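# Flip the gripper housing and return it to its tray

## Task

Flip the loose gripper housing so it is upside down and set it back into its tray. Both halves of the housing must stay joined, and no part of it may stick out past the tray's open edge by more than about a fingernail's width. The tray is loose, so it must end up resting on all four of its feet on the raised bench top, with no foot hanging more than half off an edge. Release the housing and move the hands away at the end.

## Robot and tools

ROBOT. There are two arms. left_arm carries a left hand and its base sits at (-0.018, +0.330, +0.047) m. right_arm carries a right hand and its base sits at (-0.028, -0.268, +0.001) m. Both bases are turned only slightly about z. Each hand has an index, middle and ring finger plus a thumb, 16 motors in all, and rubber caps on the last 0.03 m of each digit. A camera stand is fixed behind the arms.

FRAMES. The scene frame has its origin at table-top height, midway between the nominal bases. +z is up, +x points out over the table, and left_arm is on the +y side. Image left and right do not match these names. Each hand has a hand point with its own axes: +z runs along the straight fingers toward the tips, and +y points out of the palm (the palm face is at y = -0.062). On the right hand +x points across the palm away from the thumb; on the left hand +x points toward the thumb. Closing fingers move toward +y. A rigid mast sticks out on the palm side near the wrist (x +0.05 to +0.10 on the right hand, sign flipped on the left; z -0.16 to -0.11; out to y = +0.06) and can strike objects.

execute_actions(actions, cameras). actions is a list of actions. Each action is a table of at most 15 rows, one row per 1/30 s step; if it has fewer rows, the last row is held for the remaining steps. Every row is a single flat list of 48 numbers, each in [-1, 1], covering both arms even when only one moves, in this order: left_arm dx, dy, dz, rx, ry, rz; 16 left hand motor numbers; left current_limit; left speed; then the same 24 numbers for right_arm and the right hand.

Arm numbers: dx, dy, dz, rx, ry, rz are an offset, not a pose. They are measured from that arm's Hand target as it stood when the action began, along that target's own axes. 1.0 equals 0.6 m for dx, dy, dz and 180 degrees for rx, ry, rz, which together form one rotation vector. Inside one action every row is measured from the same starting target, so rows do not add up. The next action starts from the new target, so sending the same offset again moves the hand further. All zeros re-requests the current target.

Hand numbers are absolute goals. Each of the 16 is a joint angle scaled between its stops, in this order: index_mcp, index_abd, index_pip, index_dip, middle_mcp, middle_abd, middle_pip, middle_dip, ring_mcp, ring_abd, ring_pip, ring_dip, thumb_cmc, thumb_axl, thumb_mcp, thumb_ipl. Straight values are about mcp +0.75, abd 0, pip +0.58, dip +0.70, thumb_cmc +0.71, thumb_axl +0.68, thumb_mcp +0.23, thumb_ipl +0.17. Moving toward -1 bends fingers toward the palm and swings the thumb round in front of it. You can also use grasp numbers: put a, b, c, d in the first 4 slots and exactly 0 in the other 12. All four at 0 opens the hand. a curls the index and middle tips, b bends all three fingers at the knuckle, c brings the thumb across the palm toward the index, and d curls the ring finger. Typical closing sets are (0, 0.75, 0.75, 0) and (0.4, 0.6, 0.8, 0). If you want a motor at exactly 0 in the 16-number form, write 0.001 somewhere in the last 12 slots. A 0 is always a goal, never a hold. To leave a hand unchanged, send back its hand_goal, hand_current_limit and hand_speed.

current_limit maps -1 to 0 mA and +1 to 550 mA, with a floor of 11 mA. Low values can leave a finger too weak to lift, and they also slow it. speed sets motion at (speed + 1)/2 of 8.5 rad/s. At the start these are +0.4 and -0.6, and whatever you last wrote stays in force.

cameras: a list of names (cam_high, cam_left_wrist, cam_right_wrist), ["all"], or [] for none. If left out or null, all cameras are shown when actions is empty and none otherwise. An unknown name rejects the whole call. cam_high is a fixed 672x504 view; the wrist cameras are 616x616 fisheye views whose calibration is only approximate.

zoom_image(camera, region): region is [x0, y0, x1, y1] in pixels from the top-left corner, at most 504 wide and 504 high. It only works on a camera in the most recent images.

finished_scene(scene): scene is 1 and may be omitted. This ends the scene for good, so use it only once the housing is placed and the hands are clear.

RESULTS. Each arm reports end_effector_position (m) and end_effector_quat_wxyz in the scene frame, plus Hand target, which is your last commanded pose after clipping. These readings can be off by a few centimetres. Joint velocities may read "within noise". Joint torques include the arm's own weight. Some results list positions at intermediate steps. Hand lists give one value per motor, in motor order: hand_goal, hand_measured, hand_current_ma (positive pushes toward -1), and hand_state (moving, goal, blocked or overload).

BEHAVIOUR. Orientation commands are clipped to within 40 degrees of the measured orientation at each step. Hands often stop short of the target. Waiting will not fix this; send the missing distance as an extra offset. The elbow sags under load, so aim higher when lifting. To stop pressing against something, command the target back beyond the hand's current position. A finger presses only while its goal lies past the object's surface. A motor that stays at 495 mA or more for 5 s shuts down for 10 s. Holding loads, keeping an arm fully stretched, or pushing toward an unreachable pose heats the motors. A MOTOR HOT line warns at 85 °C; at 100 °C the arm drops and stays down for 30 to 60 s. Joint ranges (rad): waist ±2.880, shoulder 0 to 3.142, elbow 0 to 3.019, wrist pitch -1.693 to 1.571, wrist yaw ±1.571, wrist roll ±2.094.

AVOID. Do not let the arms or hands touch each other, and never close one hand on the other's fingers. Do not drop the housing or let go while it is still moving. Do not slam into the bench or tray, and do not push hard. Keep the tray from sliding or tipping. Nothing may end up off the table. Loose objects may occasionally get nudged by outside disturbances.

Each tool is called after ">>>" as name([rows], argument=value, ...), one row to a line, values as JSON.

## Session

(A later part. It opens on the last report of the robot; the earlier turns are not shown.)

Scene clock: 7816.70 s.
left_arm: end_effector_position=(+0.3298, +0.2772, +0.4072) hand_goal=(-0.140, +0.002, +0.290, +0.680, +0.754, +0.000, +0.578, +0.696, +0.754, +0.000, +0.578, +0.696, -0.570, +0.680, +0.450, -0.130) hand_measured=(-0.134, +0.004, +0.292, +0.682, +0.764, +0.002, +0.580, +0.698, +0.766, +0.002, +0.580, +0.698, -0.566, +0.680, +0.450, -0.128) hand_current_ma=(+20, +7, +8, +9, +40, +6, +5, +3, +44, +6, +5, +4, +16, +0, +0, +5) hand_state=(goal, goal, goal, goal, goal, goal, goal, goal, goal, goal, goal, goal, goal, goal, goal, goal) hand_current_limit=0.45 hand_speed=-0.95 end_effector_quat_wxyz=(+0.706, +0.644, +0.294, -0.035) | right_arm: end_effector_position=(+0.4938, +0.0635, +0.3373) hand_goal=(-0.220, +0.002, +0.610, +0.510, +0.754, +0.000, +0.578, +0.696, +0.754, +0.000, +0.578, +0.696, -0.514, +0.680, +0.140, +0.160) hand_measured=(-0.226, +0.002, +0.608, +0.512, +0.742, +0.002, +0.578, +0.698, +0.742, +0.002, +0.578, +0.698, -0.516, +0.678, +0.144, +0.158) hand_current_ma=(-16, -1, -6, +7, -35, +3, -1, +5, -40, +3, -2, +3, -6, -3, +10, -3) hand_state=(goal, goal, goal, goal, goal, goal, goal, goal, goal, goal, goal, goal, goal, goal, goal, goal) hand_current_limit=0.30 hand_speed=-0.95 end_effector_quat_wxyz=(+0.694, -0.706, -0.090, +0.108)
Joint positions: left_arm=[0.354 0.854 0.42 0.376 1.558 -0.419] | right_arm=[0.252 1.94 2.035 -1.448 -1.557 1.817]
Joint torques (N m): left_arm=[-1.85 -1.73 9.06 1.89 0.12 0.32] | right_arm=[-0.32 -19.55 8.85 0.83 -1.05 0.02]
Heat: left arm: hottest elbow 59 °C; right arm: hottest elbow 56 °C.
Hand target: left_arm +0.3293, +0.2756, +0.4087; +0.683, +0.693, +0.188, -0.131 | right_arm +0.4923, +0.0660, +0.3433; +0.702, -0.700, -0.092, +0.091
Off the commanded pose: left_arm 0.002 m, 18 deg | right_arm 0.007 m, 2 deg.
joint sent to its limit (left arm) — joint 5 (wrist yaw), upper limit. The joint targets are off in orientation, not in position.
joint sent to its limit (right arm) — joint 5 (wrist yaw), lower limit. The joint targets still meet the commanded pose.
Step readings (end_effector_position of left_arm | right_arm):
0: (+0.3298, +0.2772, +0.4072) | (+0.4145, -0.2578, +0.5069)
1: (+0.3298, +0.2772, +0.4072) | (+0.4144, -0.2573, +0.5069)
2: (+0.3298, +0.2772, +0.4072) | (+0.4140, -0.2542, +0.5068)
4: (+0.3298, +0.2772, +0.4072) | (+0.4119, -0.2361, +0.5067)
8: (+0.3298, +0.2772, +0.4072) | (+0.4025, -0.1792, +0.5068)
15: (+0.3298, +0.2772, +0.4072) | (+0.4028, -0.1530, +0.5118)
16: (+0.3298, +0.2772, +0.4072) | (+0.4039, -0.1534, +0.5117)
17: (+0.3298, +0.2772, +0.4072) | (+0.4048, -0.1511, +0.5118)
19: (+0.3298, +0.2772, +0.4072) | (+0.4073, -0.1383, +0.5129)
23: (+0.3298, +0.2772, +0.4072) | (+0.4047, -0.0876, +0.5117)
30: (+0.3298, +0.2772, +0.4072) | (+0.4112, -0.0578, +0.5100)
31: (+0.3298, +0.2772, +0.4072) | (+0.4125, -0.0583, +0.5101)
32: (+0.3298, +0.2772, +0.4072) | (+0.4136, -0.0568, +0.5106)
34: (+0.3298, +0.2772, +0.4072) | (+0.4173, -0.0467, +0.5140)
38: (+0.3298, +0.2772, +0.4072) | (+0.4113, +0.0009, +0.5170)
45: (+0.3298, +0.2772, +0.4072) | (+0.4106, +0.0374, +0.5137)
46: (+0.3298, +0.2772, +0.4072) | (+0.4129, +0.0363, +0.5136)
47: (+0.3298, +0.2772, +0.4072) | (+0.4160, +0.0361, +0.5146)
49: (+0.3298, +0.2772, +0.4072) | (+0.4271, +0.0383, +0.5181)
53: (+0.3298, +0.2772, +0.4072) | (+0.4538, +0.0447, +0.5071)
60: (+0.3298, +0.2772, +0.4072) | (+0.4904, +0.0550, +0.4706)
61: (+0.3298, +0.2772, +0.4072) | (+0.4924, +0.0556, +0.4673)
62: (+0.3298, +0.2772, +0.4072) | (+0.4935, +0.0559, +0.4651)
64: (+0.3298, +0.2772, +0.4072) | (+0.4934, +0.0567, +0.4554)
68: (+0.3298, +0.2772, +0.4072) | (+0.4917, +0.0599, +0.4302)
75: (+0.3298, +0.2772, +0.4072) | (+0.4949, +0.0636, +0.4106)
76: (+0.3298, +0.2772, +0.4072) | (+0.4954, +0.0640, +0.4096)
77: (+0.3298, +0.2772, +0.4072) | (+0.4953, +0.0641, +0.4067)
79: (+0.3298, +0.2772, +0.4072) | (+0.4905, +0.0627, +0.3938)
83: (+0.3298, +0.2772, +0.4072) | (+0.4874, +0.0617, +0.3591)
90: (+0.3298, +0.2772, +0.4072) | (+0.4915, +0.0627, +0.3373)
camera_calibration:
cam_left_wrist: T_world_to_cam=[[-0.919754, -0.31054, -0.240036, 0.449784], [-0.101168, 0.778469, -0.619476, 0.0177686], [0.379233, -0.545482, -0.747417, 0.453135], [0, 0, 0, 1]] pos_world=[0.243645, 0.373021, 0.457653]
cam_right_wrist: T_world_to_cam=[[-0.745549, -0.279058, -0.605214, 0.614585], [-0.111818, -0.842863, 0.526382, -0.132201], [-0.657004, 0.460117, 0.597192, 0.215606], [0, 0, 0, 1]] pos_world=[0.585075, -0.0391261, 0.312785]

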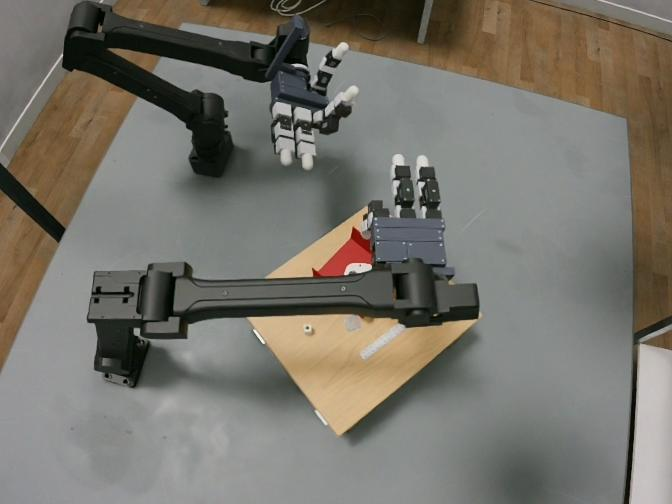

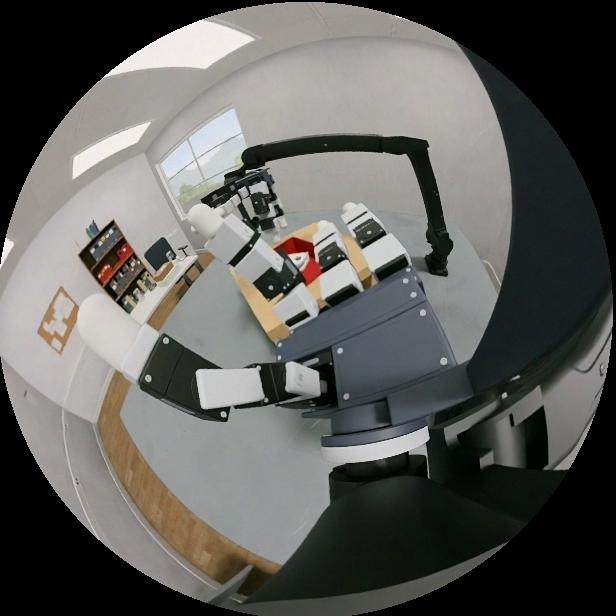

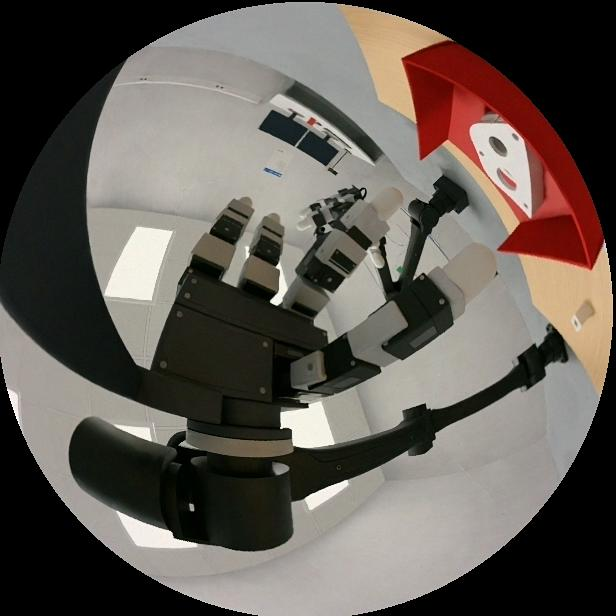

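>>> execute_actions([
  [[0,0,0,0,0,0,-0.14,0.001,0.29,0.68,0.754,0,0.577,0.696,0.754,0,0.577,0.696,-0.571,0.68,0.45,-0.13,0.45,-0.95,-0.02,-0.14,0,0,0,0,-0.22,0.001,0.61,0.51,0.754,0,0.577,0.696,0.754,0,0.577,0.696,-0.514,0.68,0.18,0.16,0.2,-0.95]],
  [[0,0,0,0,0,0,-0.14,0.001,0.29,0.68,0.754,0,0.577,0.696,0.754,0,0.577,0.696,-0.571,0.68,0.45,-0.13,0.45,-0.95,-0.08,-0.12,-0.03,-0.0167,0.044,0,-0.22,0.001,0.61,0.51,0.754,0,0.577,0.696,0.754,0,0.577,0.696,-0.514,0.68,0.18,0.16,0.2,-0.95]],
  [[0,0,0,0,0,0,-0.14,0.001,0.29,0.68,0.754,0,0.577,0.696,0.754,0,0.577,0.696,-0.571,0.68,0.45,-0.13,0.45,-0.95,-0.026,0.008,-0.148,-0.0003,0.0693,0.0036,-0.22,0.001,0.61,0.51,0.754,0,0.577,0.696,0.754,0,0.577,0.696,-0.514,0.68,0.18,0.16,0.2,-0.95]],
  [[0,0,0,0,0,0,-0.14,0.001,0.29,0.68,0.754,0,0.577,0.696,0.754,0,0.577,0.696,-0.571,0.68,0.45,-0.13,0.45,-0.95,0.008,0.008,-0.1665,-0.0003,0.0693,0.0036,-0.22,0.001,0.61,0.51,0.754,0,0.577,0.696,0.754,0,0.577,0.696,-0.514,0.68,0.18,0.16,0.2,-0.95]],
  [[0,0,0,0,0,0,-0.14,0.001,0.29,0.68,0.754,0,0.577,0.696,0.754,0,0.577,0.696,-0.571,0.68,0.45,-0.13,0.45,-0.95,0.0157,0,-0.18,0,0,0,-0.22,0.001,0.61,0.51,0.754,0,0.577,0.696,0.754,0,0.577,0.696,-0.514,0.68,0.18,0.16,0.2,-0.95]],
], cameras=["all"])

>>> zoom_image(camera="cam_high", region=[310, 220, 420, 330])

>>> zoom_image(camera="cam_high", region=[336, 250, 386, 300])

Scene clock: 7835.60 s.
left_arm: end_effector_position=(+0.3298, +0.2772, +0.4072) hand_goal=(-0.140, +0.002, +0.290, +0.680, +0.754, +0.000, +0.578, +0.696, +0.754, +0.000, +0.578, +0.696, -0.570, +0.680, +0.450, -0.130) hand_measured=(-0.134, +0.004, +0.292, +0.682, +0.764, +0.002, +0.580, +0.698, +0.766, +0.002, +0.580, +0.698, -0.566, +0.680, +0.450, -0.128) hand_current_ma=(+20, +7, +8, +9, +40, +6, +5, +3, +44, +6, +5, +4, +16, +0, +0, +5) hand_state=(goal, goal, goal, goal, goal, goal, goal, goal, goal, goal, goal, goal, goal, goal, goal, goal) hand_current_limit=0.45 hand_speed=-0.95 end_effector_quat_wxyz=(+0.706, +0.644, +0.294, -0.035) | right_arm: end_effector_position=(+0.4104, -0.2662, +0.4985) hand_goal=(-0.220, +0.002, +0.610, +0.510, +0.754, +0.000, +0.578, +0.696, +0.754, +0.000, +0.578, +0.696, -0.514, +0.680, +0.180, +0.160) hand_measured=(-0.224, +0.002, +0.608, +0.512, +0.742, +0.002, +0.578, +0.698, +0.742, +0.002, +0.578, +0.698, -0.516, +0.678, +0.180, +0.158) hand_current_ma=(-11, -1, -6, +7, -35, +3, -1, +5, -40, +3, -2, +3, -6, -3, -2, -3) hand_state=(goal, goal, goal, goal, goal, goal, goal, goal, goal, goal, goal, goal, goal, goal, goal, goal) hand_current_limit=0.20 hand_speed=-0.95 end_effector_quat_wxyz=(+0.683, -0.702, +0.149, -0.138)
Joint positions: left_arm=[0.354 0.854 0.42 0.376 1.558 -0.419] | right_arm=[-0.428 1.45 1.831 -1.582 -1.539 1.95]
Joint torques (N m): left_arm=[-1.32 -2.32 8.99 1.78 0.09 0.32] | right_arm=[-0.85 -11.99 8.83 0.16 -1.03 0.01]
Heat: left arm: hottest elbow 59 °C; right arm: hottest elbow 56 °C.
Hand target: left_arm +0.3293, +0.2756, +0.4087; +0.683, +0.693, +0.188, -0.131 | right_arm +0.4046, -0.2627, +0.5044; +0.680, -0.716, +0.112, -0.110
Off the commanded pose: left_arm 0.002 m, 18 deg | right_arm 0.009 m, 6 deg.
joint sent to its limit (left arm) — joint 5 (wrist yaw), upper limit. The joint targets are off in orientation, not in position.
Step readings (end_effector_position of left_arm | right_arm):
0: (+0.3298, +0.2772, +0.4072) | (+0.4939, +0.0635, +0.3373)
1: (+0.3298, +0.2772, +0.4072) | (+0.4938, +0.0635, +0.3373)
2: (+0.3298, +0.2772, +0.4072) | (+0.4934, +0.0633, +0.3376)
4: (+0.3298, +0.2772, +0.4072) | (+0.4911, +0.0627, +0.3419)
8: (+0.3298, +0.2772, +0.4072) | (+0.4885, +0.0619, +0.3621)
15: (+0.3298, +0.2772, +0.4072) | (+0.4808, +0.0598, +0.4036)
16: (+0.3298, +0.2772, +0.4072) | (+0.4801, +0.0596, +0.4066)
17: (+0.3298, +0.2772, +0.4072) | (+0.4789, +0.0584, +0.4090)
19: (+0.3298, +0.2772, +0.4072) | (+0.4731, +0.0544, +0.4133)
23: (+0.3298, +0.2772, +0.4072) | (+0.4578, +0.0461, +0.4360)
30: (+0.3298, +0.2772, +0.4072) | (+0.4331, +0.0357, +0.4849)
31: (+0.3298, +0.2772, +0.4072) | (+0.4322, +0.0343, +0.4879)
32: (+0.3298, +0.2772, +0.4072) | (+0.4321, +0.0302, +0.4901)
34: (+0.3298, +0.2772, +0.4072) | (+0.4322, +0.0166, +0.4885)
38: (+0.3298, +0.2772, +0.4072) | (+0.4387, -0.0298, +0.4868)
45: (+0.3298, +0.2772, +0.4072) | (+0.4420, -0.0651, +0.4932)
46: (+0.3298, +0.2772, +0.4072) | (+0.4407, -0.0644, +0.4935)
47: (+0.3298, +0.2772, +0.4072) | (+0.4402, -0.0671, +0.4926)
49: (+0.3298, +0.2772, +0.4072) | (+0.4358, -0.0781, +0.4876)
53: (+0.3298, +0.2772, +0.4072) | (+0.4370, -0.1280, +0.4850)
60: (+0.3298, +0.2772, +0.4072) | (+0.4345, -0.1650, +0.4945)
61: (+0.3298, +0.2772, +0.4072) | (+0.4332, -0.1640, +0.4953)
62: (+0.3298, +0.2772, +0.4072) | (+0.4315, -0.1658, +0.4965)
64: (+0.3298, +0.2772, +0.4072) | (+0.4247, -0.1774, +0.4968)
68: (+0.3298, +0.2772, +0.4072) | (+0.4178, -0.2344, +0.4963)
75: (+0.3298, +0.2772, +0.4072) | (+0.4111, -0.2691, +0.4994)
camera_calibration:
cam_left_wrist: T_world_to_cam=[[-0.919754, -0.31054, -0.240036, 0.449784], [-0.101168, 0.778469, -0.619476, 0.0177686], [0.379233, -0.545482, -0.747417, 0.453135], [0, 0, 0, 1]] pos_world=[0.243645, 0.373021, 0.457653]
cam_right_wrist: T_world_to_cam=[[-0.746861, 0.244596, -0.618361, 0.704525], [-0.627128, -0.568333, 0.532642, -0.222909], [-0.221153, 0.785602, 0.577859, 0.133622], [0, 0, 0, 1]] pos_world=[0.415941, -0.403985, 0.477167]

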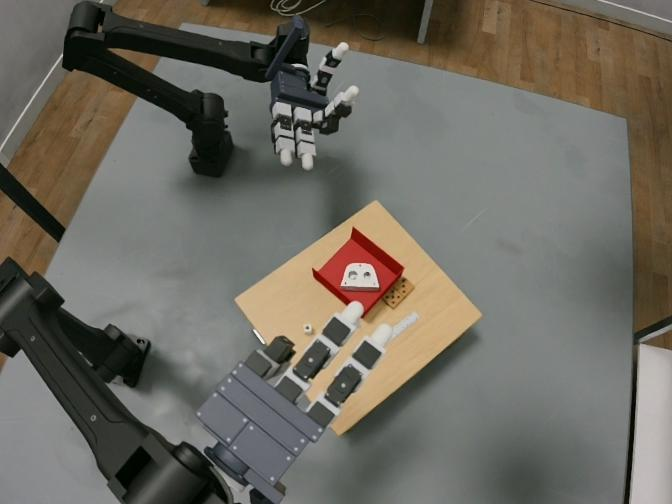

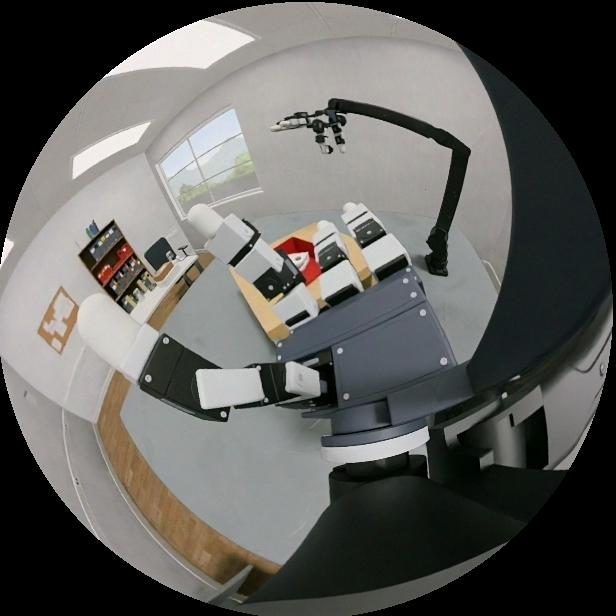

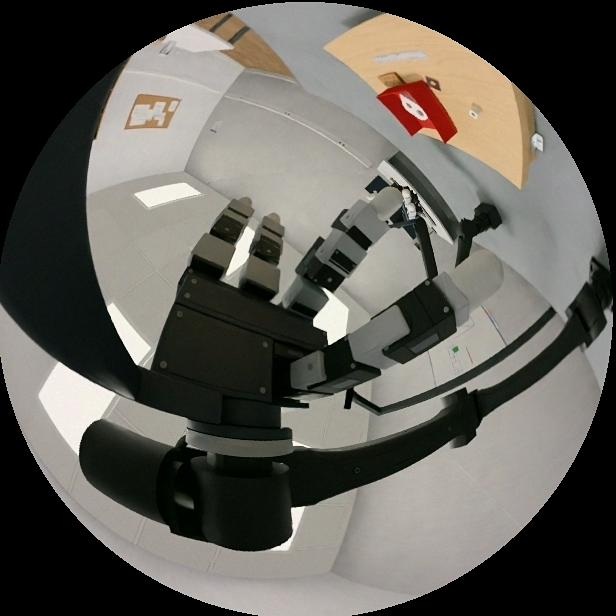

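Scaled by 4.582 from the camera's 672x504 image, which has a finer 960x720 frame.

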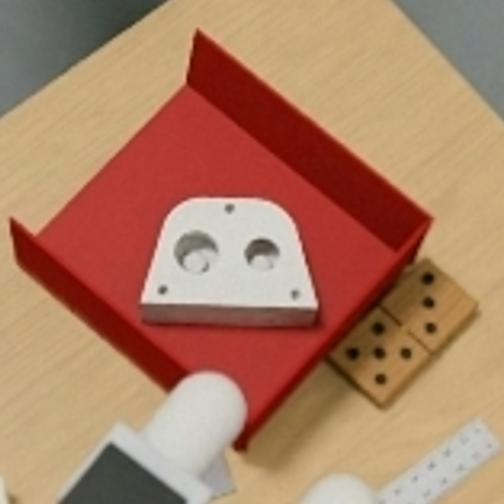

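Scaled by 10.080 from the camera's 672x504 image, which has a finer 960x720 frame.

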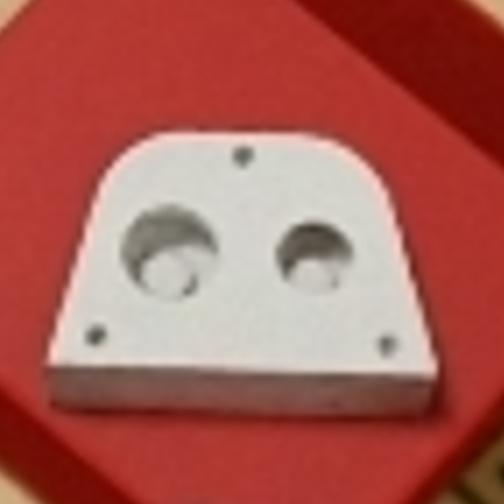

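>>> zoom_image(camera="cam_high", region=[338, 278, 384, 298])

>>> zoom_image(camera="cam_right_wrist", region=[370, 60, 470, 150])

Scaled by 10.957 from the camera's 672x504 image, which has a finer 960x720 frame.

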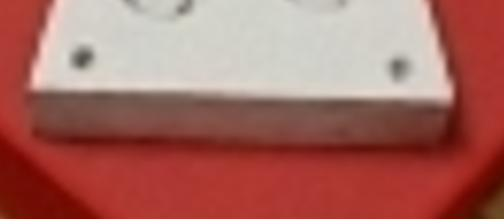

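Scaled by 5.040 from the camera's 616x616 image, which has a finer 880x880 frame.

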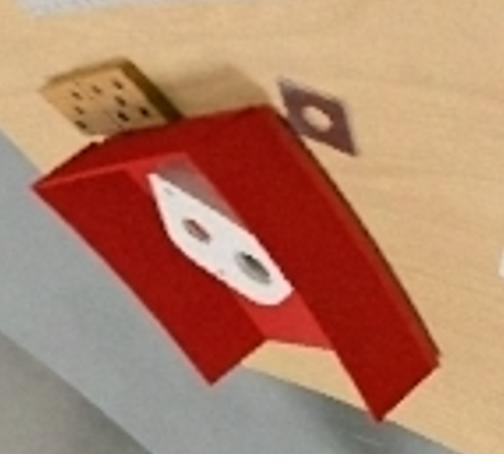

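>>> finished_scene()

The scene is finished: the task was done.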